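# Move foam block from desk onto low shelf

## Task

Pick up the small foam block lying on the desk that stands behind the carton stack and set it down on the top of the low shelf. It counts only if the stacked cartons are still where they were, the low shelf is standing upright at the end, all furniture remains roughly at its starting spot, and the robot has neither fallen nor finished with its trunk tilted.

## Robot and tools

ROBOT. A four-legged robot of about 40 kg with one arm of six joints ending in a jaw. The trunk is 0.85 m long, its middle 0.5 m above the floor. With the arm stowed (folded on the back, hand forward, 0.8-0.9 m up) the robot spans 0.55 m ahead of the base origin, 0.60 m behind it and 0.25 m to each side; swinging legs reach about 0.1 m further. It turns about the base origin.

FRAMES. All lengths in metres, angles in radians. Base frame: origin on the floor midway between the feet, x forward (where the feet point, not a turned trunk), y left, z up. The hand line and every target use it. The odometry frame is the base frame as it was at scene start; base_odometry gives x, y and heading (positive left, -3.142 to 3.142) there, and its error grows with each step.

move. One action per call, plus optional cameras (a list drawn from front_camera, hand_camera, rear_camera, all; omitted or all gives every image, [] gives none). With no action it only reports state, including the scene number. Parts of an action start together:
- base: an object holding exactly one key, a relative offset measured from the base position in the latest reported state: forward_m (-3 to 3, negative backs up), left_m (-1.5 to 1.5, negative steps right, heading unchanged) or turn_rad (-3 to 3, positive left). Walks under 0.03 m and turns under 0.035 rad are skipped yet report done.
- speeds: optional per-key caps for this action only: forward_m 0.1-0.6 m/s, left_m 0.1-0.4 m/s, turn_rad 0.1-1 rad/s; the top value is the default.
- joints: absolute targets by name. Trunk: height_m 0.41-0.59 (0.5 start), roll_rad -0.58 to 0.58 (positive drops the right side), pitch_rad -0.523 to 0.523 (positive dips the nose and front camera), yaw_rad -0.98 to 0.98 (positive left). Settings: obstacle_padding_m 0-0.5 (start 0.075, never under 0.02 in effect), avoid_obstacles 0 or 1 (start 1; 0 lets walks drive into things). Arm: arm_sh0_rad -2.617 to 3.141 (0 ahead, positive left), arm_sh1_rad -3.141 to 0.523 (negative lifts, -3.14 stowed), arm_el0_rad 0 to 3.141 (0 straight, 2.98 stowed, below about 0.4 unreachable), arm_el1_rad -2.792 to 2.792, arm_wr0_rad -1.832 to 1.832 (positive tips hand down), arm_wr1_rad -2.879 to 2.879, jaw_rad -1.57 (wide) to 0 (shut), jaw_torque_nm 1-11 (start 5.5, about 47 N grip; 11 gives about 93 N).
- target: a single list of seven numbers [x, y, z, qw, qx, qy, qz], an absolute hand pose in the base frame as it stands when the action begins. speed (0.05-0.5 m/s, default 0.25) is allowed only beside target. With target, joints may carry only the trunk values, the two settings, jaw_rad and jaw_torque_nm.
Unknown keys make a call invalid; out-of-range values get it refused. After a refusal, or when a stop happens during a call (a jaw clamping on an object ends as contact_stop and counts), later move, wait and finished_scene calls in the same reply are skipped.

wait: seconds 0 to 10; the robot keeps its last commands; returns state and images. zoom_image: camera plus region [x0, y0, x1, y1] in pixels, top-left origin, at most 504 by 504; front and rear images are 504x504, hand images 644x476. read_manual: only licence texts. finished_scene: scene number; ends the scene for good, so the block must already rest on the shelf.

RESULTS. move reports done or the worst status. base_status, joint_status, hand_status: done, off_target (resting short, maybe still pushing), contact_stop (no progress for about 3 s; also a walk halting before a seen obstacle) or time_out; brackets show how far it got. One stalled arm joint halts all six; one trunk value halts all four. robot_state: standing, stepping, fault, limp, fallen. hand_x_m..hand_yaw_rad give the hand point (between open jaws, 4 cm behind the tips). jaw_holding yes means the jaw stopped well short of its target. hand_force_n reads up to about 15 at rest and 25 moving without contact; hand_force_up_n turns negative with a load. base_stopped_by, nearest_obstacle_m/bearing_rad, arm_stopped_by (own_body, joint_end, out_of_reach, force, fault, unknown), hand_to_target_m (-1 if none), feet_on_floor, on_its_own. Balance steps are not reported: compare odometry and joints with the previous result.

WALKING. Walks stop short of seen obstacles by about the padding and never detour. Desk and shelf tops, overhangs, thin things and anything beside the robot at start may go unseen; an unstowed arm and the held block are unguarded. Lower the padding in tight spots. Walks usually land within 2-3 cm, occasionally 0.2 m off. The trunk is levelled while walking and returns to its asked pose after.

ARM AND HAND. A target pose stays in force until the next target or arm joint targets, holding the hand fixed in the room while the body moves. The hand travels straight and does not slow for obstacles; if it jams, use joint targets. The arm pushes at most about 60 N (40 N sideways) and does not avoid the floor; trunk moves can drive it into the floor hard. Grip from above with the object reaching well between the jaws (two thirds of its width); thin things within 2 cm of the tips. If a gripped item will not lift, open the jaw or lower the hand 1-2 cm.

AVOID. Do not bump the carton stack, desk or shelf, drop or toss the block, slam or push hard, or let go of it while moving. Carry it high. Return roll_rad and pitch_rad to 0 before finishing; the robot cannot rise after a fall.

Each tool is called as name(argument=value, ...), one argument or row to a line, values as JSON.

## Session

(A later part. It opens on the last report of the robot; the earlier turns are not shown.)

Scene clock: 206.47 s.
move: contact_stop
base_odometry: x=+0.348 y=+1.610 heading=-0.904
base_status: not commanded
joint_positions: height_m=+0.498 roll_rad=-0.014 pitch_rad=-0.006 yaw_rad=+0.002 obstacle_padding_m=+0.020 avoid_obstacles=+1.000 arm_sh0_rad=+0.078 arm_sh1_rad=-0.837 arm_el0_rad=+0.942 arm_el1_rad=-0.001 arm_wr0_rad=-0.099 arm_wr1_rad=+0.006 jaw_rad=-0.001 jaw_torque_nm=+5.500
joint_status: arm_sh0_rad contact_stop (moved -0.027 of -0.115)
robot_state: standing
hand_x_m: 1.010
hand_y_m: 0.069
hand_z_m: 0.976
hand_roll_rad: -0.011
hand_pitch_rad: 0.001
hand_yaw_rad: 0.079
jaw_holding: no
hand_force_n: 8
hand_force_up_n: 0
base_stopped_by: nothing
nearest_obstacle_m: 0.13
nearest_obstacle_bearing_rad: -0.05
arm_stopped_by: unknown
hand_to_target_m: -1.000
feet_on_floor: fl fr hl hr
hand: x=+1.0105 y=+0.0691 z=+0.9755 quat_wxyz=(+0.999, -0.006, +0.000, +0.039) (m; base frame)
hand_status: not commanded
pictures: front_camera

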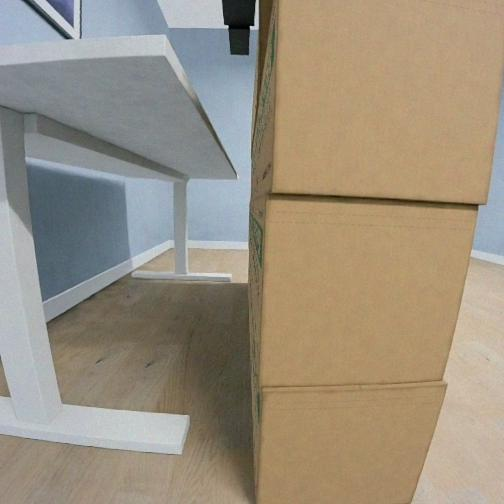

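move(
  joints={"arm_sh0_rad": -0.08},
  cameras=["front_camera"],
)

zoom_image(
  camera="front_camera",
  region=[200, 0, 350, 150],
)

Scene clock: 213.07 s.
move: contact_stop
base_odometry: x=+0.349 y=+1.610 heading=-0.904
base_status: not commanded
joint_positions: height_m=+0.498 roll_rad=-0.016 pitch_rad=-0.005 yaw_rad=+0.003 obstacle_padding_m=+0.020 avoid_obstacles=+1.000 arm_sh0_rad=+0.073 arm_sh1_rad=-0.839 arm_el0_rad=+0.944 arm_el1_rad=-0.001 arm_wr0_rad=-0.099 arm_wr1_rad=+0.006 jaw_rad=-0.001 jaw_torque_nm=+5.500
joint_status: arm_sh0_rad contact_stop (moved -0.006 of -0.158)
robot_state: standing
hand_x_m: 1.011
hand_y_m: 0.067
hand_z_m: 0.975
hand_roll_rad: -0.013
hand_pitch_rad: 0.002
hand_yaw_rad: 0.074
jaw_holding: no
hand_force_n: 11
hand_force_up_n: 1
base_stopped_by: nothing
nearest_obstacle_m: 0.13
nearest_obstacle_bearing_rad: -0.05
arm_stopped_by: force
hand_to_target_m: -1.000
feet_on_floor: fl fr hl hr
hand: x=+1.0112 y=+0.0668 z=+0.9751 quat_wxyz=(+0.999, -0.006, +0.001, +0.037) (m; base frame)
hand_status: not commanded
pictures: front_camera

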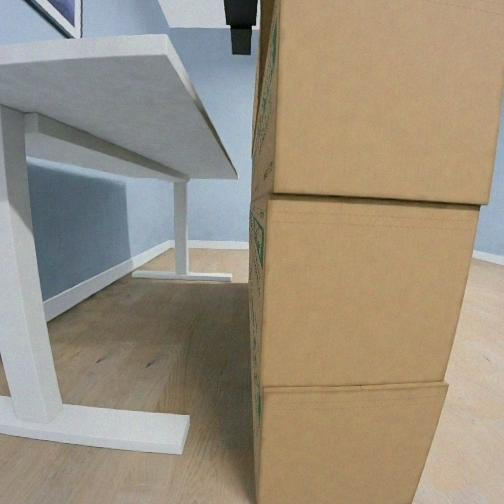

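Scaled by 3.360.

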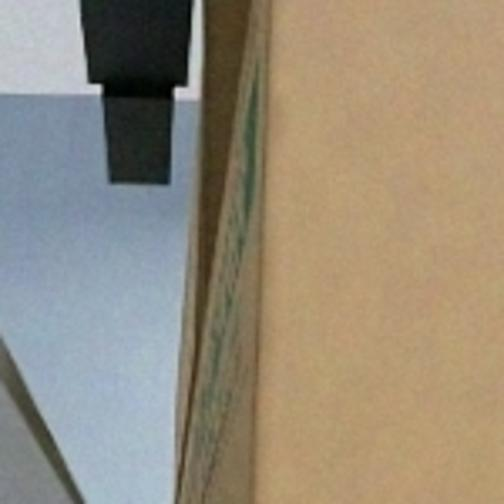

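move(
  joints={"arm_sh0_rad": 0.25},
  cameras=["front_camera"],
)

zoom_image(
  camera="front_camera",
  region=[180, 0, 330, 150],
)

Scene clock: 217.40 s.
move: done
base_odometry: x=+0.348 y=+1.609 heading=-0.905
base_status: not commanded
joint_positions: height_m=+0.499 roll_rad=-0.009 pitch_rad=-0.006 yaw_rad=+0.003 obstacle_padding_m=+0.020 avoid_obstacles=+1.000 arm_sh0_rad=+0.250 arm_sh1_rad=-0.838 arm_el0_rad=+0.944 arm_el1_rad=-0.001 arm_wr0_rad=-0.099 arm_wr1_rad=+0.006 jaw_rad=-0.001 jaw_torque_nm=+5.500
joint_status: all done
robot_state: standing
hand_x_m: 0.990
hand_y_m: 0.195
hand_z_m: 0.975
hand_roll_rad: -0.006
hand_pitch_rad: 0.003
hand_yaw_rad: 0.251
jaw_holding: no
hand_force_n: 4
hand_force_up_n: 0
base_stopped_by: nothing
nearest_obstacle_m: 0.13
nearest_obstacle_bearing_rad: -0.05
arm_stopped_by: nothing
hand_to_target_m: -1.000
feet_on_floor: fl fr hl hr
hand: x=+0.9899 y=+0.1951 z=+0.9748 quat_wxyz=(+0.992, -0.003, +0.001, +0.125) (m; base frame)
hand_status: not commanded
pictures: front_camera

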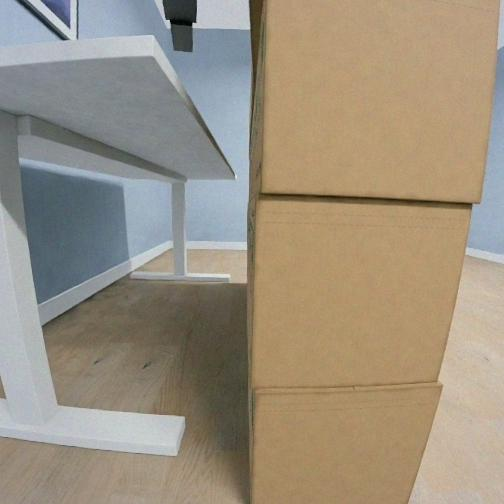

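Scaled by 3.360.

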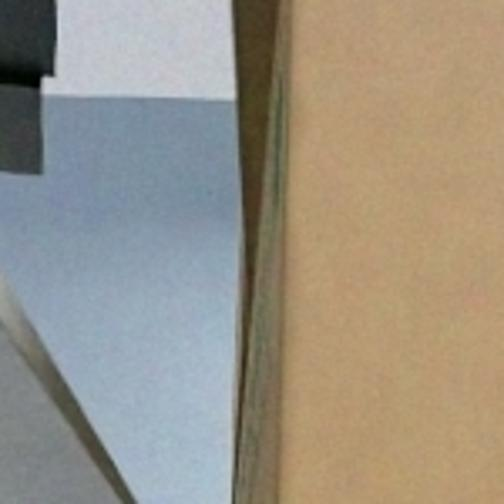

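move(
  joints={"arm_sh0_rad": 0.4, "arm_sh1_rad": -2.0, "arm_el0_rad": 1.2, "arm_wr0_rad": 1.7},
  cameras=["hand_camera"],
)

move(
  joints={"arm_sh0_rad": -0.25, "arm_wr0_rad": 1.45},
  cameras=["hand_camera"],
)

Scene clock: 225.73 s.
move: done
base_odometry: x=+0.351 y=+1.607 heading=-0.905
base_status: not commanded
joint_positions: height_m=+0.499 roll_rad=-0.006 pitch_rad=-0.005 yaw_rad=+0.005 obstacle_padding_m=+0.020 avoid_obstacles=+1.000 arm_sh0_rad=+0.384 arm_sh1_rad=-1.992 arm_el0_rad=+1.186 arm_el1_rad=-0.001 arm_wr0_rad=+1.695 arm_wr1_rad=+0.006 jaw_rad=+0.000 jaw_torque_nm=+5.500
joint_status: all done
robot_state: standing
hand_x_m: 0.441
hand_y_m: 0.082
hand_z_m: 1.188
hand_roll_rad: -0.009
hand_pitch_rad: 0.888
hand_yaw_rad: 0.375
jaw_holding: no
hand_force_n: 4
hand_force_up_n: 3
base_stopped_by: nothing
nearest_obstacle_m: 0.13
nearest_obstacle_bearing_rad: -0.05
arm_stopped_by: nothing
hand_to_target_m: -1.000
feet_on_floor: fl fr hl hr
hand: x=+0.4406 y=+0.0823 z=+1.1885 quat_wxyz=(+0.887, -0.084, +0.421, +0.170) (m; base frame)
hand_status: not commanded
pictures: hand_camera

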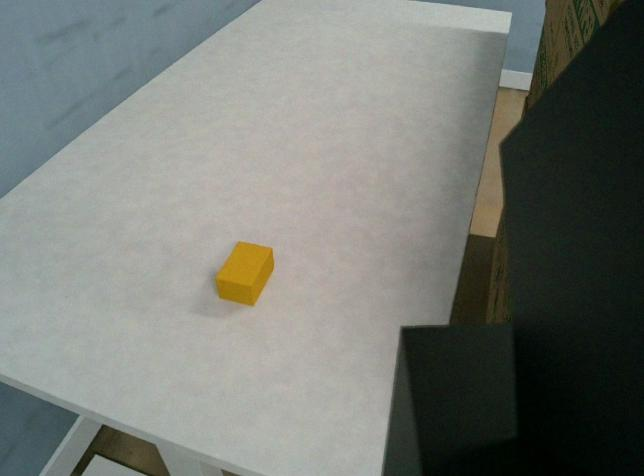

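Scene clock: 227.10 s.
move: done
base_odometry: x=+0.351 y=+1.607 heading=-0.905
base_status: not commanded
joint_positions: height_m=+0.499 roll_rad=-0.006 pitch_rad=-0.005 yaw_rad=+0.005 obstacle_padding_m=+0.020 avoid_obstacles=+1.000 arm_sh0_rad=-0.232 arm_sh1_rad=-1.994 arm_el0_rad=+1.191 arm_el1_rad=-0.001 arm_wr0_rad=+1.455 arm_wr1_rad=+0.006 jaw_rad=-0.001 jaw_torque_nm=+5.500
joint_status: all done
robot_state: standing
hand_x_m: 0.482
hand_y_m: -0.051
hand_z_m: 1.222
hand_roll_rad: -0.002
hand_pitch_rad: 0.646
hand_yaw_rad: -0.235
jaw_holding: no
hand_force_n: 2
hand_force_up_n: 1
base_stopped_by: nothing
nearest_obstacle_m: 0.13
nearest_obstacle_bearing_rad: -0.05
arm_stopped_by: nothing
hand_to_target_m: -1.000
feet_on_floor: fl fr hl hr
hand: x=+0.4817 y=-0.0508 z=+1.2219 quat_wxyz=(+0.942, +0.036, +0.316, -0.111) (m; base frame)
hand_status: not commanded
pictures: hand_camera

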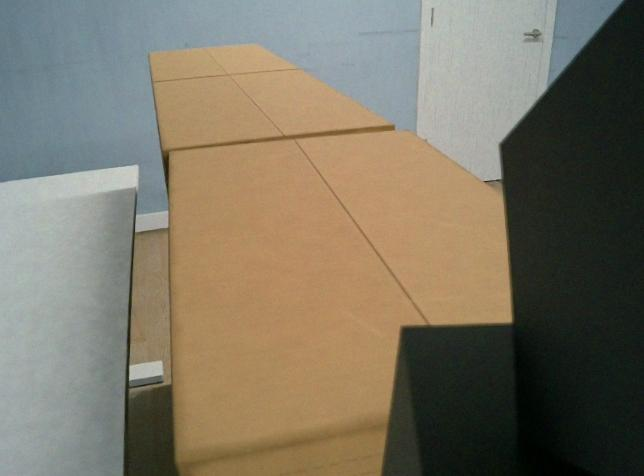

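move(
  base={"left_m": 0.2},
  speeds={"left_m": 0.2},
  joints={"arm_sh0_rad": 0.3, "arm_wr0_rad": 1.6, "jaw_rad": -1.0},
  cameras=[],
)

move(
  base={"forward_m": 0.12},
  speeds={"forward_m": 0.15},
  cameras=["hand_camera","front_camera"],
)

Scene clock: 243.23 s.
move: done
base_odometry: x=+0.509 y=+1.730 heading=-0.906
base_status: done
joint_positions: height_m=+0.498 roll_rad=-0.008 pitch_rad=-0.003 yaw_rad=+0.004 obstacle_padding_m=+0.020 avoid_obstacles=+1.000 arm_sh0_rad=+0.292 arm_sh1_rad=-1.999 arm_el0_rad=+1.197 arm_el1_rad=-0.001 arm_wr0_rad=+1.598 arm_wr1_rad=+0.006 jaw_rad=-1.001 jaw_torque_nm=+5.500
joint_status: all done
robot_state: standing
hand_x_m: 0.459
hand_y_m: 0.067
hand_z_m: 1.197
hand_roll_rad: -0.009
hand_pitch_rad: 0.796
hand_yaw_rad: 0.283
jaw_holding: no
hand_force_n: 3
hand_force_up_n: 2
base_stopped_by: nothing
nearest_obstacle_m: 0.07
nearest_obstacle_bearing_rad: -0.38
arm_stopped_by: nothing
hand_to_target_m: -1.000
feet_on_floor: fl fr hl hr
hand: x=+0.4592 y=+0.0673 z=+1.1974 quat_wxyz=(+0.912, -0.059, +0.383, +0.132) (m; base frame)
hand_status: not commanded
pictures: none
No camera images: "cameras" was empty.

Scene clock: 244.83 s.
move: done
base_odometry: x=+0.583 y=+1.636 heading=-0.905
base_status: done
joint_positions: height_m=+0.499 roll_rad=-0.008 pitch_rad=-0.004 yaw_rad=+0.000 obstacle_padding_m=+0.020 avoid_obstacles=+1.000 arm_sh0_rad=+0.296 arm_sh1_rad=-1.999 arm_el0_rad=+1.199 arm_el1_rad=-0.002 arm_wr0_rad=+1.599 arm_wr1_rad=+0.006 jaw_rad=-1.001 jaw_torque_nm=+5.500
joint_status: not commanded
robot_state: standing
hand_x_m: 0.456
hand_y_m: 0.067
hand_z_m: 1.197
hand_roll_rad: -0.010
hand_pitch_rad: 0.798
hand_yaw_rad: 0.280
jaw_holding: no
hand_force_n: 2
hand_force_up_n: 1
base_stopped_by: nothing
nearest_obstacle_m: -0.02
nearest_obstacle_bearing_rad: -0.38
arm_stopped_by: nothing
hand_to_target_m: -1.000
feet_on_floor: fl fr hl hr
hand: x=+0.4563 y=+0.0670 z=+1.1974 quat_wxyz=(+0.912, -0.059, +0.384, +0.131) (m; base frame)
hand_status: not commanded
pictures: front_camera, hand_camera

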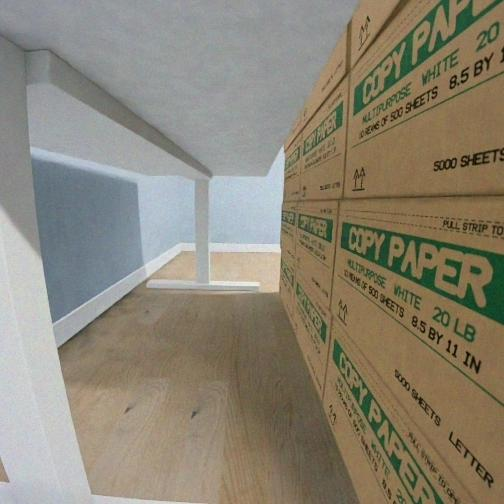

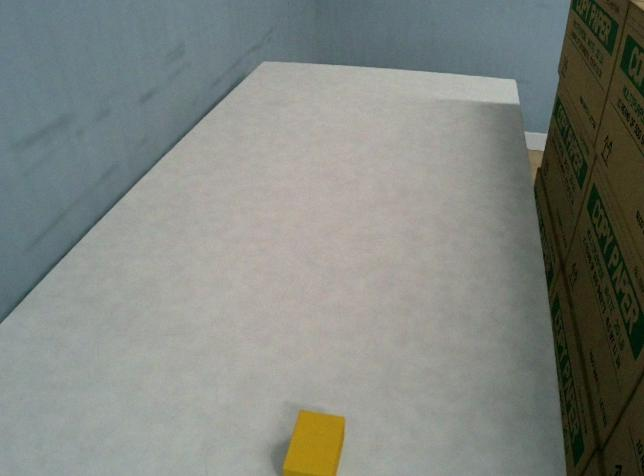

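move(
  target=[0.688, 0.21, 0.89, 0.4667, -0.531, 0.4667, 0.531],
  speed=0.3,
  cameras=["hand_camera"],
)

Scene clock: 255.73 s.
move: done
base_odometry: x=+0.580 y=+1.636 heading=-0.905
base_status: not commanded
joint_positions: height_m=+0.499 roll_rad=-0.007 pitch_rad=-0.003 yaw_rad=-0.002 obstacle_padding_m=+0.020 avoid_obstacles=+1.000 arm_sh0_rad=+0.442 arm_sh1_rad=-1.184 arm_el0_rad=+1.164 arm_el1_rad=+0.014 arm_wr0_rad=+1.592 arm_wr1_rad=-1.250 jaw_rad=-1.001 jaw_torque_nm=+5.500
joint_status: not commanded
robot_state: standing
hand_x_m: 0.685
hand_y_m: 0.207
hand_z_m: 0.889
hand_roll_rad: 0.815
hand_pitch_rad: 1.565
hand_yaw_rad: 2.505
jaw_holding: no
hand_force_n: 3
hand_force_up_n: 0
base_stopped_by: nothing
nearest_obstacle_m: -0.02
nearest_obstacle_bearing_rad: -0.38
arm_stopped_by: nothing
hand_to_target_m: 0.007
feet_on_floor: fl fr hl hr
hand: x=+0.6855 y=+0.2071 z=+0.8890 quat_wxyz=(+0.469, -0.527, +0.470, +0.531) (m; base frame)
hand_status: done (0.007 m and 0.7 deg from the pose sent, 0.411 m and 90.2 deg at the start)
pictures: hand_camera

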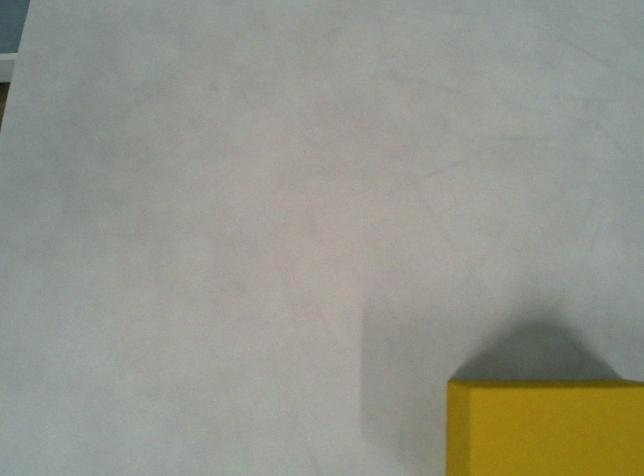

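move(
  target=[0.724, 0.184, 0.835, 0.4667, -0.531, 0.4667, 0.531],
  speed=0.2,
  cameras=["hand_camera"],
)

Scene clock: 260.27 s.
move: done
base_odometry: x=+0.580 y=+1.637 heading=-0.905
base_status: not commanded
joint_positions: height_m=+0.499 roll_rad=-0.006 pitch_rad=-0.003 yaw_rad=-0.002 obstacle_padding_m=+0.020 avoid_obstacles=+1.000 arm_sh0_rad=+0.380 arm_sh1_rad=-1.108 arm_el0_rad=+1.189 arm_el1_rad=+0.012 arm_wr0_rad=+1.489 arm_wr1_rad=-1.319 jaw_rad=-1.000 jaw_torque_nm=+5.500
joint_status: not commanded
robot_state: standing
hand_x_m: 0.722
hand_y_m: 0.188
hand_z_m: 0.838
hand_roll_rad: 0.169
hand_pitch_rad: 1.567
hand_yaw_rad: 1.864
jaw_holding: no
hand_force_n: 2
hand_force_up_n: 0
base_stopped_by: nothing
nearest_obstacle_m: -0.02
nearest_obstacle_bearing_rad: -0.38
arm_stopped_by: nothing
hand_to_target_m: 0.005
feet_on_floor: fl fr hl hr
hand: x=+0.7221 y=+0.1876 z=+0.8382 quat_wxyz=(+0.469, -0.529, +0.467, +0.531) (m; base frame)
hand_status: done (0.005 m and 0.3 deg from the pose sent, 0.070 m and 0.7 deg at the start)
pictures: hand_camera

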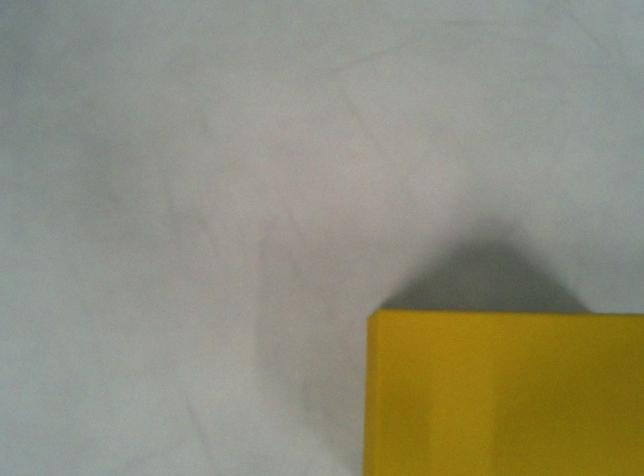

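move(
  target=[0.725, 0.172, 0.795, 0.4667, -0.531, 0.4667, 0.531],
  speed=0.1,
  cameras=["hand_camera"],
)

move(
  target=[0.725, 0.172, 0.783, 0.4667, -0.531, 0.4667, 0.531],
  speed=0.05,
  cameras=["hand_camera"],
)

Scene clock: 266.00 s.
move: done
base_odometry: x=+0.580 y=+1.637 heading=-0.905
base_status: not commanded
joint_positions: height_m=+0.499 roll_rad=-0.007 pitch_rad=-0.003 yaw_rad=-0.002 obstacle_padding_m=+0.020 avoid_obstacles=+1.000 arm_sh0_rad=+0.353 arm_sh1_rad=-1.097 arm_el0_rad=+1.279 arm_el1_rad=+0.012 arm_wr0_rad=+1.390 arm_wr1_rad=-1.345 jaw_rad=-1.001 jaw_torque_nm=+5.500
joint_status: not commanded
robot_state: standing
hand_x_m: 0.731
hand_y_m: 0.176
hand_z_m: 0.795
hand_roll_rad: 0.542
hand_pitch_rad: 1.567
hand_yaw_rad: 2.235
jaw_holding: no
hand_force_n: 3
hand_force_up_n: -1
base_stopped_by: nothing
nearest_obstacle_m: -0.02
nearest_obstacle_bearing_rad: -0.38
arm_stopped_by: nothing
hand_to_target_m: 0.007
feet_on_floor: fl fr hl hr
hand: x=+0.7312 y=+0.1758 z=+0.7952 quat_wxyz=(+0.469, -0.528, +0.468, +0.531) (m; base frame)
hand_status: done (0.007 m and 0.4 deg from the pose sent, 0.046 m and 0.3 deg at the start)
pictures: hand_camera

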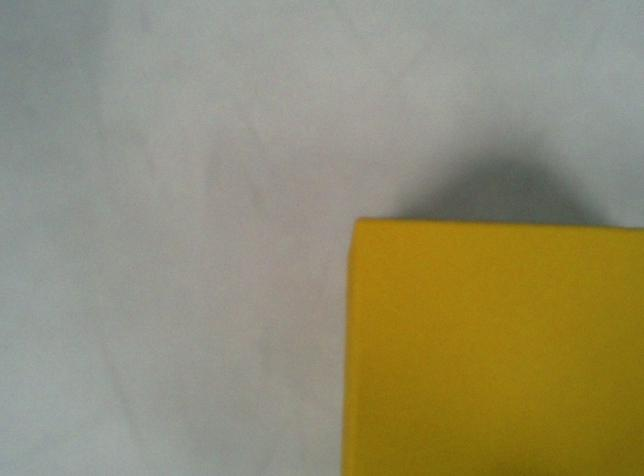

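Scene clock: 266.50 s.
move: done
base_odometry: x=+0.580 y=+1.637 heading=-0.905
base_status: not commanded
joint_positions: height_m=+0.499 roll_rad=-0.007 pitch_rad=-0.003 yaw_rad=-0.002 obstacle_padding_m=+0.020 avoid_obstacles=+1.000 arm_sh0_rad=+0.351 arm_sh1_rad=-1.098 arm_el0_rad=+1.311 arm_el1_rad=+0.012 arm_wr0_rad=+1.362 arm_wr1_rad=-1.346 jaw_rad=-1.001 jaw_torque_nm=+5.500
joint_status: not commanded
robot_state: standing
hand_x_m: 0.730
hand_y_m: 0.175
hand_z_m: 0.783
hand_roll_rad: 1.087
hand_pitch_rad: 1.566
hand_yaw_rad: 2.780
jaw_holding: no
hand_force_n: 2
hand_force_up_n: -1
base_stopped_by: nothing
nearest_obstacle_m: -0.02
nearest_obstacle_bearing_rad: -0.38
arm_stopped_by: nothing
hand_to_target_m: 0.006
feet_on_floor: fl fr hl hr
hand: x=+0.7300 y=+0.1755 z=+0.7831 quat_wxyz=(+0.468, -0.528, +0.469, +0.531) (m; base frame)
hand_status: done (0.006 m and 0.5 deg from the pose sent, 0.014 m and 0.4 deg at the start)
pictures: hand_camera

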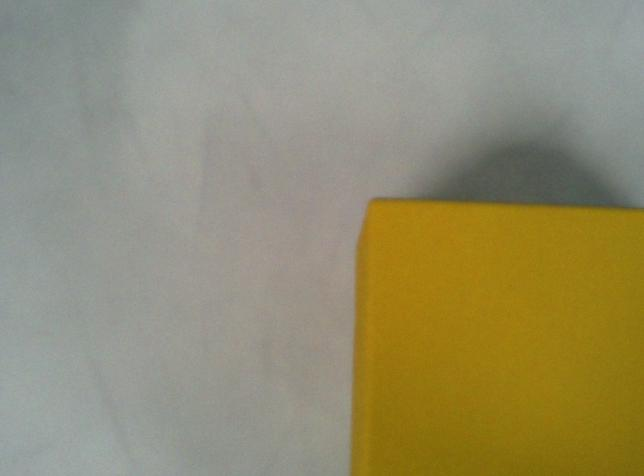

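move(
  target=[0.723, 0.171, 0.772, 0.4667, -0.531, 0.4667, 0.531],
  speed=0.05,
  cameras=[],
)

move(
  joints={"jaw_rad": 0},
  cameras=["hand_camera"],
)

Scene clock: 269.73 s.
move: done
base_odometry: x=+0.580 y=+1.637 heading=-0.905
base_status: not commanded
joint_positions: height_m=+0.499 roll_rad=-0.007 pitch_rad=-0.003 yaw_rad=-0.002 obstacle_padding_m=+0.020 avoid_obstacles=+1.000 arm_sh0_rad=+0.349 arm_sh1_rad=-1.106 arm_el0_rad=+1.347 arm_el1_rad=+0.012 arm_wr0_rad=+1.334 arm_wr1_rad=-1.348 jaw_rad=-1.001 jaw_torque_nm=+5.500
joint_status: not commanded
robot_state: standing
hand_x_m: 0.728
hand_y_m: 0.173
hand_z_m: 0.773
hand_roll_rad: 0.954
hand_pitch_rad: 1.567
hand_yaw_rad: 2.646
jaw_holding: no
hand_force_n: 3
hand_force_up_n: -1
base_stopped_by: nothing
nearest_obstacle_m: -0.02
nearest_obstacle_bearing_rad: -0.38
arm_stopped_by: nothing
hand_to_target_m: 0.006
feet_on_floor: fl fr hl hr
hand: x=+0.7281 y=+0.1734 z=+0.7731 quat_wxyz=(+0.469, -0.528, +0.469, +0.531) (m; base frame)
hand_status: done (0.006 m and 0.5 deg from the pose sent, 0.014 m and 0.5 deg at the start)
pictures: none
No camera images: "cameras" was empty.

Scene clock: 273.60 s.
move: contact_stop
base_odometry: x=+0.580 y=+1.637 heading=-0.905
base_status: not commanded
joint_positions: height_m=+0.499 roll_rad=-0.007 pitch_rad=-0.003 yaw_rad=-0.002 obstacle_padding_m=+0.020 avoid_obstacles=+1.000 arm_sh0_rad=+0.347 arm_sh1_rad=-1.114 arm_el0_rad=+1.360 arm_el1_rad=+0.012 arm_wr0_rad=+1.326 arm_wr1_rad=-1.350 jaw_rad=-0.523 jaw_torque_nm=+5.500
joint_status: jaw_rad contact_stop (moved +0.477 of +1.001)
robot_state: standing
hand_x_m: 0.726
hand_y_m: 0.172
hand_z_m: 0.772
hand_roll_rad: 0.590
hand_pitch_rad: 1.568
hand_yaw_rad: 2.281
jaw_holding: yes
hand_force_n: 3
hand_force_up_n: 0
base_stopped_by: nothing
nearest_obstacle_m: -0.02
nearest_obstacle_bearing_rad: -0.38
arm_stopped_by: nothing
hand_to_target_m: 0.003
feet_on_floor: fl fr hl hr
hand: x=+0.7265 y=+0.1720 z=+0.7719 quat_wxyz=(+0.469, -0.528, +0.469, +0.530) (m; base frame)
hand_status: not commanded
pictures: hand_camera

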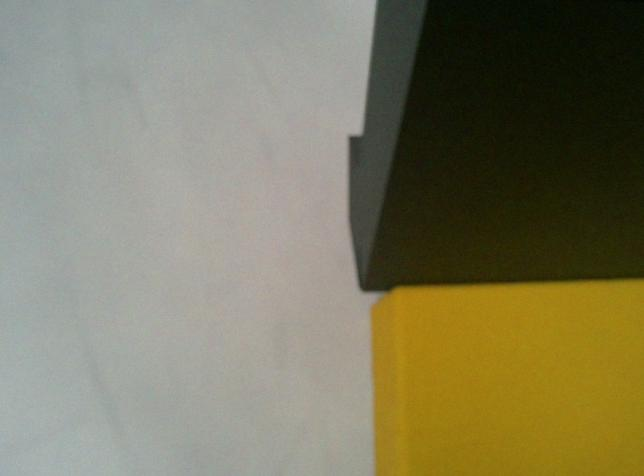

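move(
  target=[0.70, 0.18, 0.90, 0.4667, -0.531, 0.4667, 0.531],
  speed=0.1,
  cameras=["hand_camera"],
)

move(
  joints={"arm_sh0_rad": 0.35, "arm_sh1_rad": -2.1, "arm_el0_rad": 1.9, "arm_wr0_rad": 1.3, "arm_wr1_rad": -0.6},
  cameras=["hand_camera"],
)

Scene clock: 279.37 s.
move: done
base_odometry: x=+0.581 y=+1.637 heading=-0.905
base_status: not commanded
joint_positions: height_m=+0.499 roll_rad=-0.007 pitch_rad=-0.003 yaw_rad=-0.002 obstacle_padding_m=+0.020 avoid_obstacles=+1.000 arm_sh0_rad=+0.374 arm_sh1_rad=-1.178 arm_el0_rad=+1.134 arm_el1_rad=+0.012 arm_wr0_rad=+1.615 arm_wr1_rad=-1.330 jaw_rad=-0.523 jaw_torque_nm=+5.500
joint_status: not commanded
robot_state: standing
hand_x_m: 0.697
hand_y_m: 0.177
hand_z_m: 0.898
hand_roll_rad: 0.645
hand_pitch_rad: 1.568
hand_yaw_rad: 2.347
jaw_holding: yes
hand_force_n: 2
hand_force_up_n: 0
base_stopped_by: nothing
nearest_obstacle_m: -0.02
nearest_obstacle_bearing_rad: -0.38
arm_stopped_by: nothing
hand_to_target_m: 0.004
feet_on_floor: fl fr hl hr
hand: x=+0.6975 y=+0.1767 z=+0.8982 quat_wxyz=(+0.466, -0.531, +0.466, +0.533) (m; base frame)
hand_status: done (0.004 m and 0.2 deg from the pose sent, 0.131 m and 0.5 deg at the start)
pictures: hand_camera

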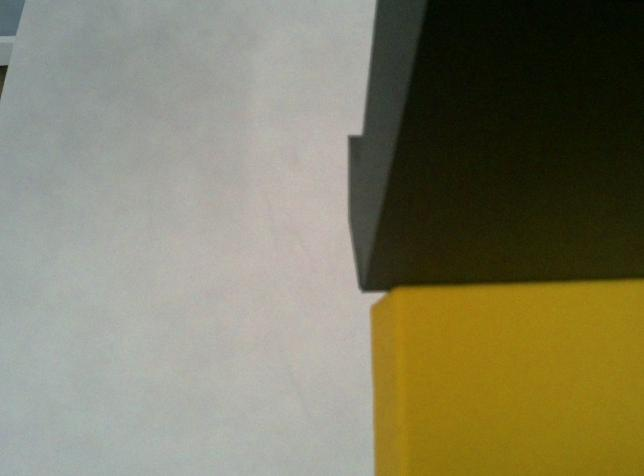

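Scene clock: 281.17 s.
move: done
base_odometry: x=+0.583 y=+1.636 heading=-0.905
base_status: not commanded
joint_positions: height_m=+0.499 roll_rad=-0.007 pitch_rad=-0.002 yaw_rad=+0.000 obstacle_padding_m=+0.020 avoid_obstacles=+1.000 arm_sh0_rad=+0.363 arm_sh1_rad=-2.090 arm_el0_rad=+1.888 arm_el1_rad=+0.012 arm_wr0_rad=+1.305 arm_wr1_rad=-0.608 jaw_rad=-0.523 jaw_torque_nm=+5.500
joint_status: all done
robot_state: standing
hand_x_m: 0.520
hand_y_m: 0.106
hand_z_m: 0.961
hand_roll_rad: -0.601
hand_pitch_rad: 1.105
hand_yaw_rad: 0.370
jaw_holding: yes
hand_force_n: 3
hand_force_up_n: 0
base_stopped_by: nothing
nearest_obstacle_m: -0.02
nearest_obstacle_bearing_rad: -0.38
arm_stopped_by: nothing
hand_to_target_m: -1.000
feet_on_floor: fl fr hl hr
hand: x=+0.5204 y=+0.1056 z=+0.9611 quat_wxyz=(+0.771, -0.340, +0.446, +0.302) (m; base frame)
hand_status: not commanded
pictures: hand_camera

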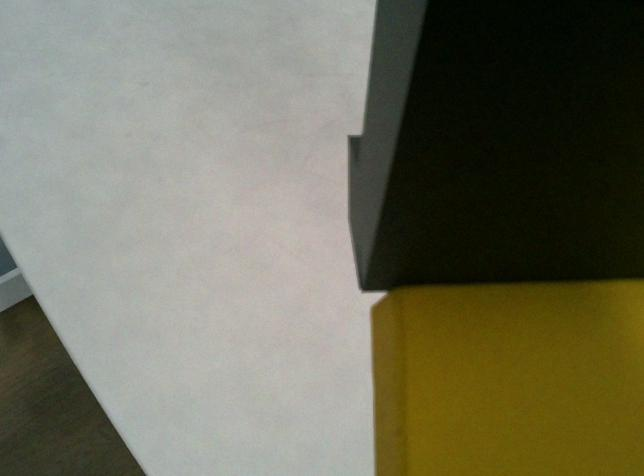

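move(
  base={"forward_m": -0.47},
  cameras=[],
)

move(
  base={"left_m": -0.85},
  cameras=["rear_camera","hand_camera","front_camera"],
)

move(
  base={"turn_rad": 3.0},
  joints={"arm_sh0_rad": 0.1},
)

Scene clock: 290.47 s.
move: done
base_odometry: x=+0.293 y=+2.006 heading=-0.905
base_status: done
joint_positions: height_m=+0.499 roll_rad=-0.004 pitch_rad=-0.011 yaw_rad=+0.003 obstacle_padding_m=+0.020 avoid_obstacles=+1.000 arm_sh0_rad=+0.351 arm_sh1_rad=-2.097 arm_el0_rad=+1.899 arm_el1_rad=+0.011 arm_wr0_rad=+1.301 arm_wr1_rad=-0.606 jaw_rad=-0.523 jaw_torque_nm=+5.500
joint_status: not commanded
robot_state: standing
hand_x_m: 0.519
hand_y_m: 0.103
hand_z_m: 0.964
hand_roll_rad: -0.601
hand_pitch_rad: 1.095
hand_yaw_rad: 0.360
jaw_holding: yes
hand_force_n: 2
hand_force_up_n: 0
base_stopped_by: nothing
nearest_obstacle_m: 0.25
nearest_obstacle_bearing_rad: -2.52
arm_stopped_by: nothing
hand_to_target_m: -1.000
feet_on_floor: fl fr hl hr
hand: x=+0.5192 y=+0.1027 z=+0.9638 quat_wxyz=(+0.775, -0.338, +0.444, +0.298) (m; base frame)
hand_status: not commanded
pictures: none
No camera images: "cameras" was empty.

Scene clock: 294.73 s.
move: done
base_odometry: x=-0.372 y=+1.482 heading=-0.904
base_status: done
joint_positions: height_m=+0.499 roll_rad=-0.010 pitch_rad=-0.007 yaw_rad=+0.002 obstacle_padding_m=+0.020 avoid_obstacles=+1.000 arm_sh0_rad=+0.351 arm_sh1_rad=-2.099 arm_el0_rad=+1.898 arm_el1_rad=+0.012 arm_wr0_rad=+1.300 arm_wr1_rad=-0.606 jaw_rad=-0.523 jaw_torque_nm=+5.500
joint_status: not commanded
robot_state: standing
hand_x_m: 0.519
hand_y_m: 0.105
hand_z_m: 0.962
hand_roll_rad: -0.609
hand_pitch_rad: 1.096
hand_yaw_rad: 0.352
jaw_holding: yes
hand_force_n: 2
hand_force_up_n: 0
base_stopped_by: nothing
nearest_obstacle_m: 0.03
nearest_obstacle_bearing_rad: -2.70
arm_stopped_by: nothing
hand_to_target_m: -1.000
feet_on_floor: fl fr hl hr
hand: x=+0.5192 y=+0.1050 z=+0.9620 quat_wxyz=(+0.774, -0.339, +0.445, +0.296) (m; base frame)
hand_status: not commanded
pictures: front_camera, hand_camera, rear_camera

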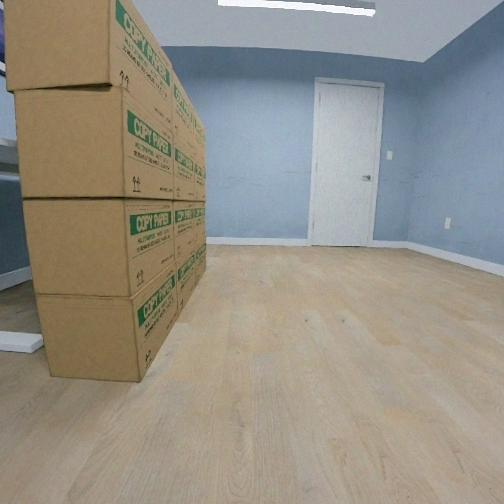

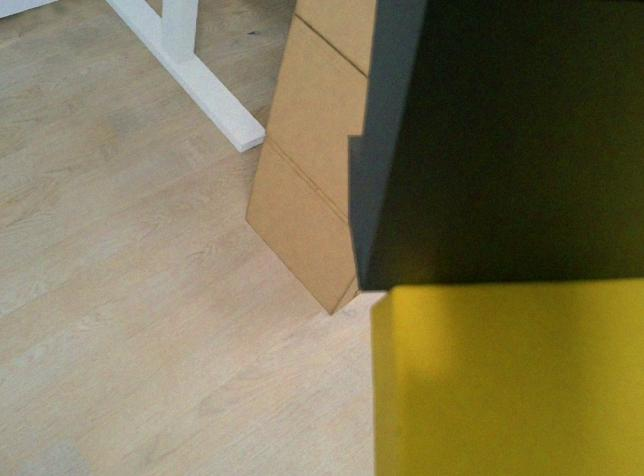

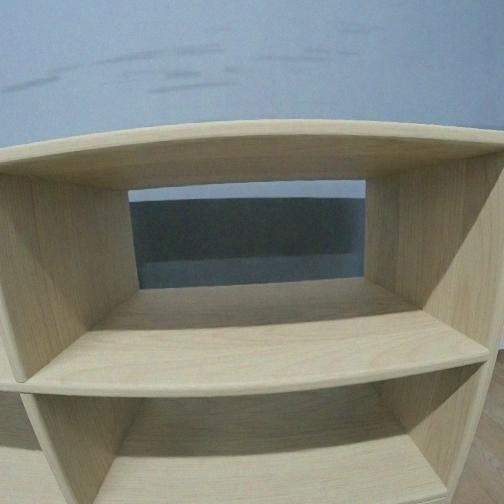

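Scene clock: 300.00 s.
move: done
base_odometry: x=-0.370 y=+1.483 heading=+2.098
base_status: done
joint_positions: height_m=+0.498 roll_rad=+0.000 pitch_rad=+0.008 yaw_rad=-0.004 obstacle_padding_m=+0.020 avoid_obstacles=+1.000 arm_sh0_rad=+0.105 arm_sh1_rad=-2.099 arm_el0_rad=+1.897 arm_el1_rad=+0.013 arm_wr0_rad=+1.299 arm_wr1_rad=-0.606 jaw_rad=-0.523 jaw_torque_nm=+5.500
joint_status: all done
robot_state: standing
hand_x_m: 0.537
hand_y_m: 0.031
hand_z_m: 0.954
hand_roll_rad: -0.579
hand_pitch_rad: 1.106
hand_yaw_rad: 0.126
jaw_holding: yes
hand_force_n: 2
hand_force_up_n: 0
base_stopped_by: nothing
nearest_obstacle_m: 0.12
nearest_obstacle_bearing_rad: 0.43
arm_stopped_by: nothing
hand_to_target_m: -1.000
feet_on_floor: fl fr hl hr
hand: x=+0.5371 y=+0.0307 z=+0.9541 quat_wxyz=(+0.804, -0.274, +0.487, +0.201) (m; base frame)
hand_status: not commanded
pictures: front_camera, hand_camera, rear_camera

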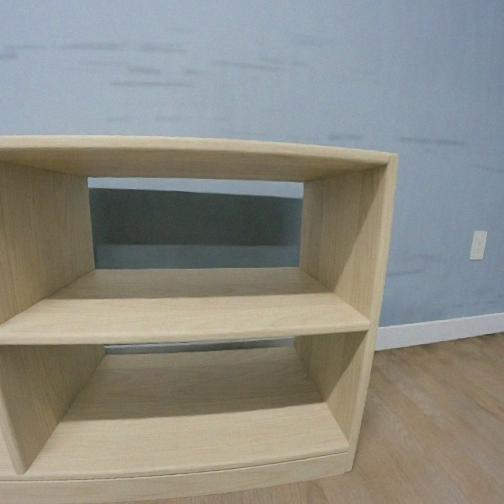

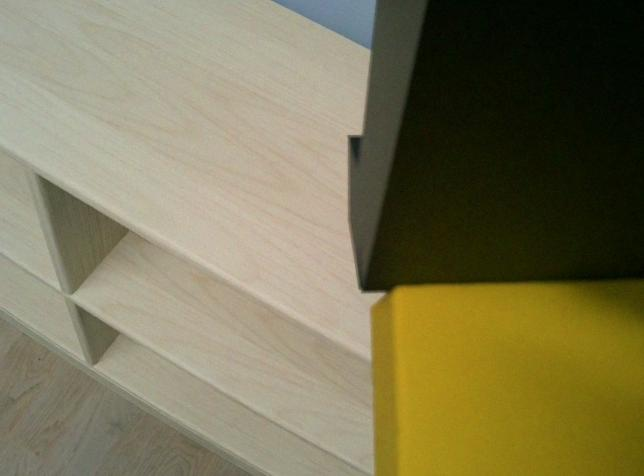

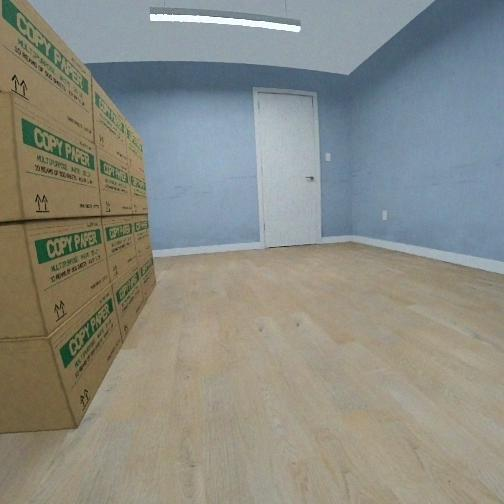

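zoom_image(
  camera="rear_camera",
  region=[0, 0, 250, 250],
)

Scaled by 2.016.

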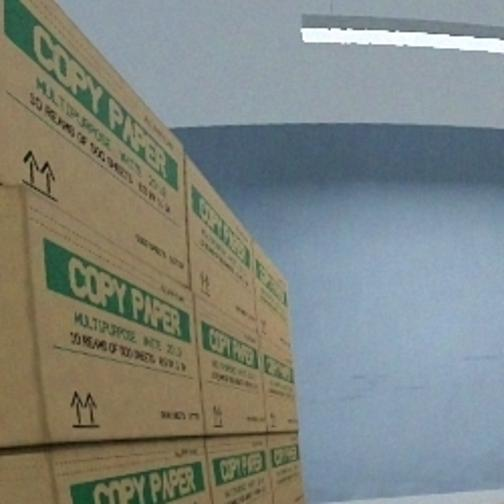

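move(
  base={"forward_m": 0.1},
  speeds={"forward_m": 0.2},
  cameras=[],
)

move(
  target=[0.74, 0.06, 0.74, 0.7071, 0, 0.7071, 0],
  speed=0.25,
  cameras=["front_camera","hand_camera"],
)

Scene clock: 318.10 s.
move: done
base_odometry: x=-0.420 y=+1.568 heading=+2.098
base_status: done
joint_positions: height_m=+0.498 roll_rad=+0.007 pitch_rad=+0.004 yaw_rad=-0.001 obstacle_padding_m=+0.020 avoid_obstacles=+1.000 arm_sh0_rad=+0.103 arm_sh1_rad=-2.098 arm_el0_rad=+1.898 arm_el1_rad=+0.012 arm_wr0_rad=+1.299 arm_wr1_rad=-0.606 jaw_rad=-0.523 jaw_torque_nm=+5.500
joint_status: not commanded
robot_state: standing
hand_x_m: 0.534
hand_y_m: 0.030
hand_z_m: 0.957
hand_roll_rad: -0.565
hand_pitch_rad: 1.102
hand_yaw_rad: 0.140
jaw_holding: yes
hand_force_n: 2
hand_force_up_n: 0
base_stopped_by: nothing
nearest_obstacle_m: 0.02
nearest_obstacle_bearing_rad: 0.40
arm_stopped_by: nothing
hand_to_target_m: -1.000
feet_on_floor: fl fr hl hr
hand: x=+0.5345 y=+0.0296 z=+0.9566 quat_wxyz=(+0.806, -0.272, +0.485, +0.203) (m; base frame)
hand_status: not commanded
pictures: none
No camera images: "cameras" was empty.

Scene clock: 320.40 s.
move: done
base_odometry: x=-0.419 y=+1.566 heading=+2.098
base_status: not commanded
joint_positions: height_m=+0.499 roll_rad=+0.003 pitch_rad=+0.005 yaw_rad=-0.004 obstacle_padding_m=+0.020 avoid_obstacles=+1.000 arm_sh0_rad=+0.129 arm_sh1_rad=-1.174 arm_el0_rad=+1.502 arm_el1_rad=-0.007 arm_wr0_rad=+1.238 arm_wr1_rad=+0.119 jaw_rad=-0.523 jaw_torque_nm=+5.500
joint_status: not commanded
robot_state: standing
hand_x_m: 0.736
hand_y_m: 0.058
hand_z_m: 0.741
hand_roll_rad: -1.708
hand_pitch_rad: 1.567
hand_yaw_rad: -1.701
jaw_holding: yes
hand_force_n: 2
hand_force_up_n: -1
base_stopped_by: nothing
nearest_obstacle_m: 0.02
nearest_obstacle_bearing_rad: 0.40
arm_stopped_by: nothing
hand_to_target_m: 0.007
feet_on_floor: fl fr hl hr
hand: x=+0.7356 y=+0.0581 z=+0.7408 quat_wxyz=(+0.707, -0.004, +0.707, +0.001) (m; base frame)
hand_status: done (0.007 m and 0.5 deg from the pose sent, 0.300 m and 48.2 deg at the start)
pictures: front_camera, hand_camera

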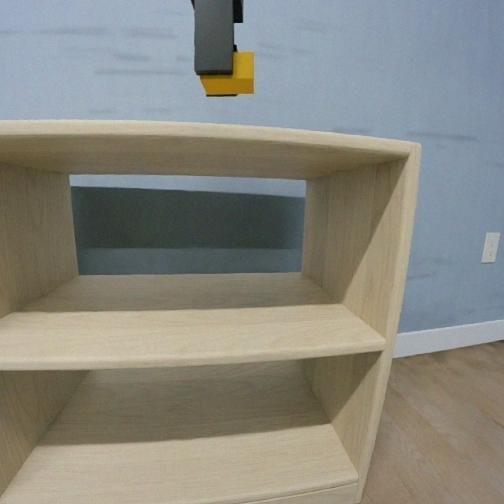

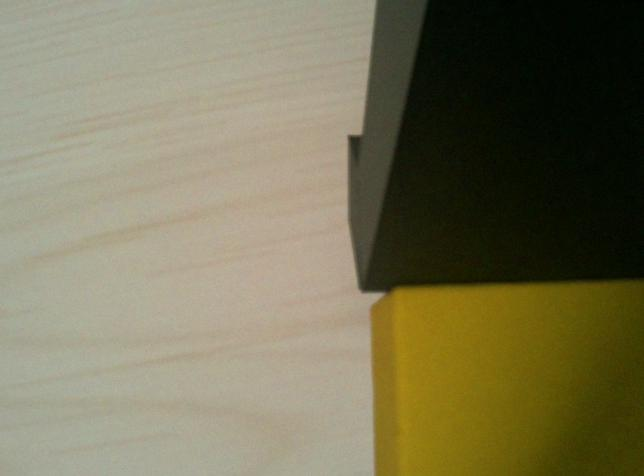

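move(
  target=[0.74, 0.06, 0.69, 0.7071, 0, 0.7071, 0],
  speed=0.1,
  cameras=[],
)

move(
  target=[0.74, 0.06, 0.672, 0.7071, 0, 0.7071, 0],
  speed=0.05,
  cameras=["front_camera"],
)

move(
  target=[0.74, 0.06, 0.655, 0.7071, 0, 0.7071, 0],
  speed=0.05,
  cameras=["front_camera"],
)

Scene clock: 327.07 s.
move: done
base_odometry: x=-0.418 y=+1.566 heading=+2.098
base_status: not commanded
joint_positions: height_m=+0.498 roll_rad=+0.000 pitch_rad=+0.006 yaw_rad=-0.004 obstacle_padding_m=+0.020 avoid_obstacles=+1.000 arm_sh0_rad=+0.131 arm_sh1_rad=-1.097 arm_el0_rad=+1.527 arm_el1_rad=-0.004 arm_wr0_rad=+1.140 arm_wr1_rad=+0.119 jaw_rad=-0.523 jaw_torque_nm=+5.500
joint_status: not commanded
robot_state: standing
hand_x_m: 0.746
hand_y_m: 0.061
hand_z_m: 0.688
hand_roll_rad: -2.465
hand_pitch_rad: 1.564
hand_yaw_rad: -2.456
jaw_holding: yes
hand_force_n: 3
hand_force_up_n: -1
base_stopped_by: nothing
nearest_obstacle_m: 0.02
nearest_obstacle_bearing_rad: 0.40
arm_stopped_by: nothing
hand_to_target_m: 0.006
feet_on_floor: fl fr hl hr
hand: x=+0.7463 y=+0.0610 z=+0.6879 quat_wxyz=(+0.705, -0.005, +0.709, +0.001) (m; base frame)
hand_status: done (0.006 m and 0.7 deg from the pose sent, 0.051 m and 0.5 deg at the start)
pictures: none
No camera images: "cameras" was empty.

Scene clock: 327.60 s.
move: done
base_odometry: x=-0.418 y=+1.566 heading=+2.098
base_status: not commanded
joint_positions: height_m=+0.498 roll_rad=+0.000 pitch_rad=+0.006 yaw_rad=-0.004 obstacle_padding_m=+0.020 avoid_obstacles=+1.000 arm_sh0_rad=+0.131 arm_sh1_rad=-1.093 arm_el0_rad=+1.560 arm_el1_rad=-0.004 arm_wr0_rad=+1.104 arm_wr1_rad=+0.119 jaw_rad=-0.523 jaw_torque_nm=+5.500
joint_status: not commanded
robot_state: standing
hand_x_m: 0.743
hand_y_m: 0.061
hand_z_m: 0.673
hand_roll_rad: -2.532
hand_pitch_rad: 1.563
hand_yaw_rad: -2.523
jaw_holding: yes
hand_force_n: 2
hand_force_up_n: -1
base_stopped_by: nothing
nearest_obstacle_m: 0.02
nearest_obstacle_bearing_rad: 0.40
arm_stopped_by: nothing
hand_to_target_m: 0.003
feet_on_floor: fl fr hl hr
hand: x=+0.7430 y=+0.0609 z=+0.6727 quat_wxyz=(+0.705, -0.005, +0.709, +0.002) (m; base frame)
hand_status: done (0.003 m and 0.7 deg from the pose sent, 0.017 m and 0.7 deg at the start)
pictures: front_camera

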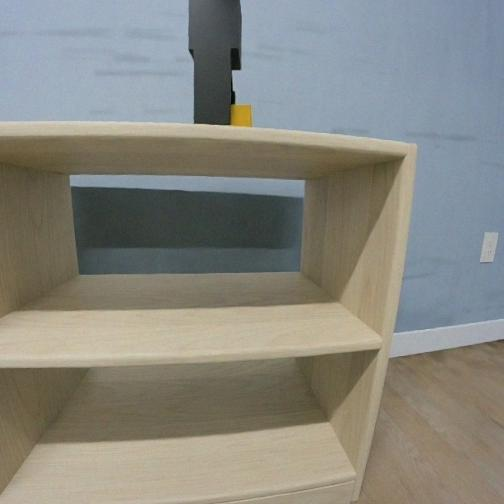

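Scene clock: 328.13 s.
move: done
base_odometry: x=-0.418 y=+1.566 heading=+2.098
base_status: not commanded
joint_positions: height_m=+0.499 roll_rad=+0.000 pitch_rad=+0.006 yaw_rad=-0.004 obstacle_padding_m=+0.020 avoid_obstacles=+1.000 arm_sh0_rad=+0.131 arm_sh1_rad=-1.076 arm_el0_rad=+1.580 arm_el1_rad=-0.004 arm_wr0_rad=+1.066 arm_wr1_rad=+0.119 jaw_rad=-0.523 jaw_torque_nm=+5.500
joint_status: not commanded
robot_state: standing
hand_x_m: 0.744
hand_y_m: 0.061
hand_z_m: 0.656
hand_roll_rad: -2.463
hand_pitch_rad: 1.564
hand_yaw_rad: -2.454
jaw_holding: yes
hand_force_n: 2
hand_force_up_n: -1
base_stopped_by: nothing
nearest_obstacle_m: 0.02
nearest_obstacle_bearing_rad: 0.40
arm_stopped_by: nothing
hand_to_target_m: 0.004
feet_on_floor: fl fr hl hr
hand: x=+0.7438 y=+0.0611 z=+0.6555 quat_wxyz=(+0.705, -0.005, +0.709, +0.002) (m; base frame)
hand_status: done (0.004 m and 0.7 deg from the pose sent, 0.018 m and 0.7 deg at the start)
pictures: front_camera

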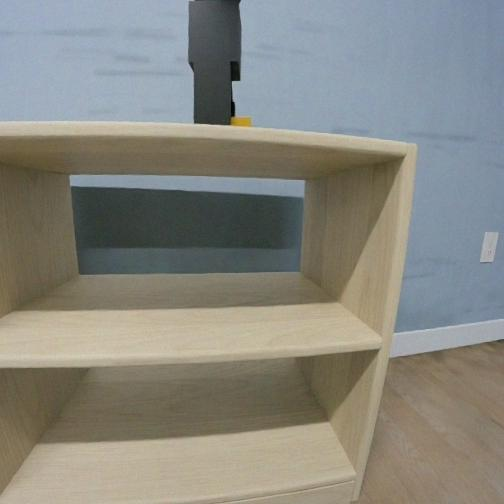

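move(
  target=[0.74, 0.06, 0.645, 0.7071, 0, 0.7071, 0],
  speed=0.05,
  cameras=[],
)

move(
  target=[0.74, 0.06, 0.632, 0.7071, 0, 0.7071, 0],
  speed=0.05,
  cameras=["front_camera"],
)

Scene clock: 331.77 s.
move: done
base_odometry: x=-0.418 y=+1.566 heading=+2.098
base_status: not commanded
joint_positions: height_m=+0.499 roll_rad=+0.000 pitch_rad=+0.006 yaw_rad=-0.004 obstacle_padding_m=+0.020 avoid_obstacles=+1.000 arm_sh0_rad=+0.130 arm_sh1_rad=-1.078 arm_el0_rad=+1.588 arm_el1_rad=-0.001 arm_wr0_rad=+1.053 arm_wr1_rad=+0.119 jaw_rad=-0.523 jaw_torque_nm=+5.500
joint_status: not commanded
robot_state: standing
hand_x_m: 0.743
hand_y_m: 0.061
hand_z_m: 0.654
hand_roll_rad: -0.367
hand_pitch_rad: 1.569
hand_yaw_rad: -0.360
jaw_holding: yes
hand_force_n: 6
hand_force_up_n: 5
base_stopped_by: nothing
nearest_obstacle_m: 0.02
nearest_obstacle_bearing_rad: 0.40
arm_stopped_by: nothing
hand_to_target_m: 0.009
feet_on_floor: fl fr hl hr
hand: x=+0.7430 y=+0.0610 z=+0.6538 quat_wxyz=(+0.708, -0.003, +0.706, +0.002) (m; base frame)
hand_status: done (0.009 m and 0.4 deg from the pose sent, 0.011 m and 0.7 deg at the start)
pictures: none
No camera images: "cameras" was empty.

Scene clock: 334.97 s.
move: contact_stop
base_odometry: x=-0.418 y=+1.566 heading=+2.098
base_status: not commanded
joint_positions: height_m=+0.498 roll_rad=+0.001 pitch_rad=+0.005 yaw_rad=-0.003 obstacle_padding_m=+0.020 avoid_obstacles=+1.000 arm_sh0_rad=+0.130 arm_sh1_rad=-1.083 arm_el0_rad=+1.596 arm_el1_rad=+0.000 arm_wr0_rad=+1.047 arm_wr1_rad=+0.119 jaw_rad=-0.524 jaw_torque_nm=+5.500
joint_status: not commanded
robot_state: standing
hand_x_m: 0.743
hand_y_m: 0.061
hand_z_m: 0.654
hand_roll_rad: 0.195
hand_pitch_rad: 1.565
hand_yaw_rad: 0.202
jaw_holding: yes
hand_force_n: 13
hand_force_up_n: 12
base_stopped_by: nothing
nearest_obstacle_m: 0.02
nearest_obstacle_bearing_rad: 0.40
arm_stopped_by: unknown
hand_to_target_m: 0.022
feet_on_floor: fl fr hl hr
hand: x=+0.7425 y=+0.0607 z=+0.6537 quat_wxyz=(+0.709, -0.002, +0.705, +0.003) (m; base frame)
hand_status: contact_stop (0.022 m and 0.5 deg from the pose sent, 0.022 m and 0.4 deg at the start)
pictures: front_camera

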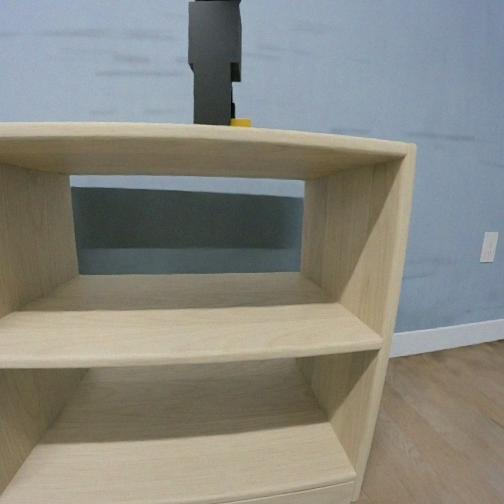

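move(
  target=[0.743, 0.061, 0.654, 0.7071, 0, 0.7071, 0],
  speed=0.05,
  cameras=[],
)

move(
  joints={"jaw_rad": -1.0},
  cameras=[],
)

move(
  target=[0.72, 0.061, 0.87, 0.7071, 0, 0.7071, 0],
  speed=0.12,
  cameras=["hand_camera","rear_camera"],
)

Scene clock: 338.93 s.
move: done
base_odometry: x=-0.418 y=+1.566 heading=+2.098
base_status: not commanded
joint_positions: height_m=+0.499 roll_rad=+0.000 pitch_rad=+0.006 yaw_rad=-0.003 obstacle_padding_m=+0.020 avoid_obstacles=+1.000 arm_sh0_rad=+0.129 arm_sh1_rad=-1.086 arm_el0_rad=+1.598 arm_el1_rad=+0.000 arm_wr0_rad=+1.044 arm_wr1_rad=+0.119 jaw_rad=-0.523 jaw_torque_nm=+5.500
joint_status: not commanded
robot_state: standing
hand_x_m: 0.743
hand_y_m: 0.061
hand_z_m: 0.655
hand_roll_rad: 0.068
hand_pitch_rad: 1.562
hand_yaw_rad: 0.074
jaw_holding: yes
hand_force_n: 3
hand_force_up_n: 0
base_stopped_by: nothing
nearest_obstacle_m: 0.02
nearest_obstacle_bearing_rad: 0.40
arm_stopped_by: nothing
hand_to_target_m: 0.001
feet_on_floor: fl fr hl hr
hand: x=+0.7428 y=+0.0609 z=+0.6546 quat_wxyz=(+0.710, -0.002, +0.704, +0.002) (m; base frame)
hand_status: done (0.001 m and 0.6 deg from the pose sent, 0.001 m and 0.5 deg at the start)
pictures: none
No camera images: "cameras" was empty.

Scene clock: 340.27 s.
move: done
base_odometry: x=-0.418 y=+1.566 heading=+2.098
base_status: not commanded
joint_positions: height_m=+0.498 roll_rad=+0.000 pitch_rad=+0.006 yaw_rad=-0.004 obstacle_padding_m=+0.020 avoid_obstacles=+1.000 arm_sh0_rad=+0.129 arm_sh1_rad=-1.086 arm_el0_rad=+1.598 arm_el1_rad=+0.000 arm_wr0_rad=+1.051 arm_wr1_rad=+0.119 jaw_rad=-1.000 jaw_torque_nm=+5.500
joint_status: all done
robot_state: standing
hand_x_m: 0.741
hand_y_m: 0.061
hand_z_m: 0.654
hand_roll_rad: -0.159
hand_pitch_rad: 1.569
hand_yaw_rad: -0.153
jaw_holding: no
hand_force_n: 3
hand_force_up_n: -1
base_stopped_by: nothing
nearest_obstacle_m: 0.02
nearest_obstacle_bearing_rad: 0.40
arm_stopped_by: nothing
hand_to_target_m: 0.002
feet_on_floor: fl fr hl hr
hand: x=+0.7410 y=+0.0606 z=+0.6541 quat_wxyz=(+0.708, -0.002, +0.707, +0.002) (m; base frame)
hand_status: not commanded
pictures: none
No camera images: "cameras" was empty.

Scene clock: 342.63 s.
move: done
base_odometry: x=-0.418 y=+1.566 heading=+2.098
base_status: not commanded
joint_positions: height_m=+0.499 roll_rad=+0.001 pitch_rad=+0.006 yaw_rad=-0.004 obstacle_padding_m=+0.020 avoid_obstacles=+1.000 arm_sh0_rad=+0.134 arm_sh1_rad=-1.248 arm_el0_rad=+1.286 arm_el1_rad=+0.000 arm_wr0_rad=+1.530 arm_wr1_rad=+0.125 jaw_rad=-1.000 jaw_torque_nm=+5.500
joint_status: not commanded
robot_state: standing
hand_x_m: 0.714
hand_y_m: 0.059
hand_z_m: 0.867
hand_roll_rad: -3.055
hand_pitch_rad: 1.566
hand_yaw_rad: -3.051
jaw_holding: no
hand_force_n: 3
hand_force_up_n: 0
base_stopped_by: nothing
nearest_obstacle_m: 0.02
nearest_obstacle_bearing_rad: 0.40
arm_stopped_by: nothing
hand_to_target_m: 0.006
feet_on_floor: fl fr hl hr
hand: x=+0.7144 y=+0.0590 z=+0.8671 quat_wxyz=(+0.705, -0.002, +0.709, +0.001) (m; base frame)
hand_status: done (0.006 m and 0.4 deg from the pose sent, 0.217 m and 0.4 deg at the start)
pictures: hand_camera, rear_camera

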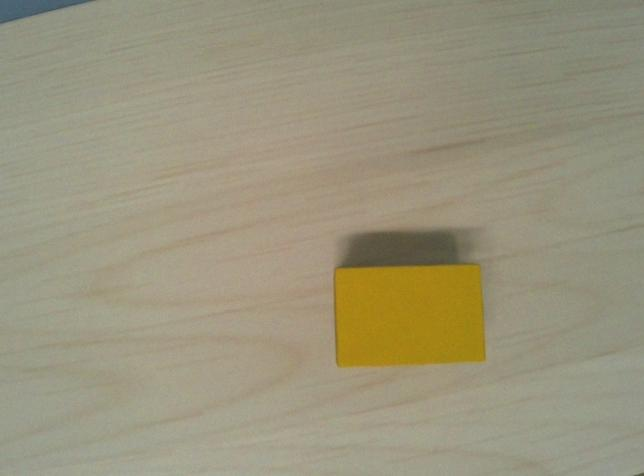

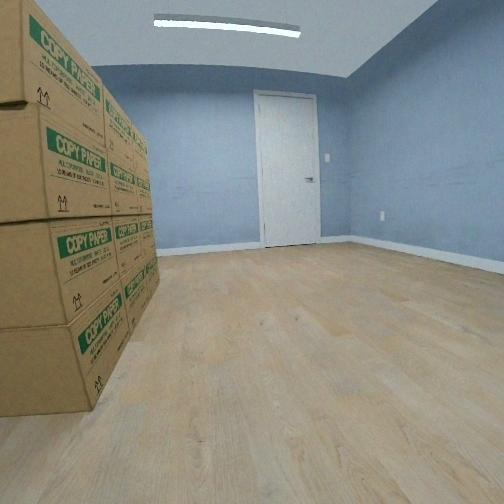

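zoom_image(
  camera="rear_camera",
  region=[0, 0, 250, 250],
)

Scaled by 2.016.

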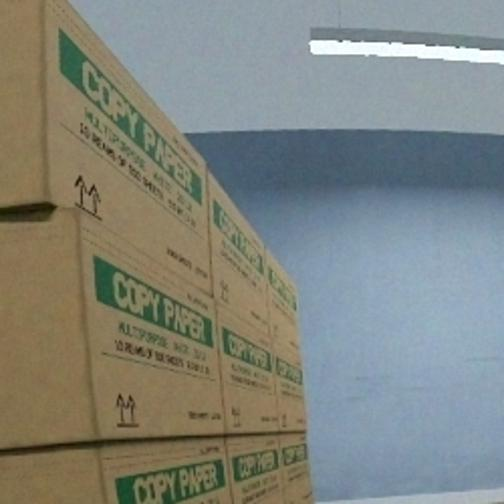

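finished_scene(
  scene=3,
)

The scene is finished: the task was done.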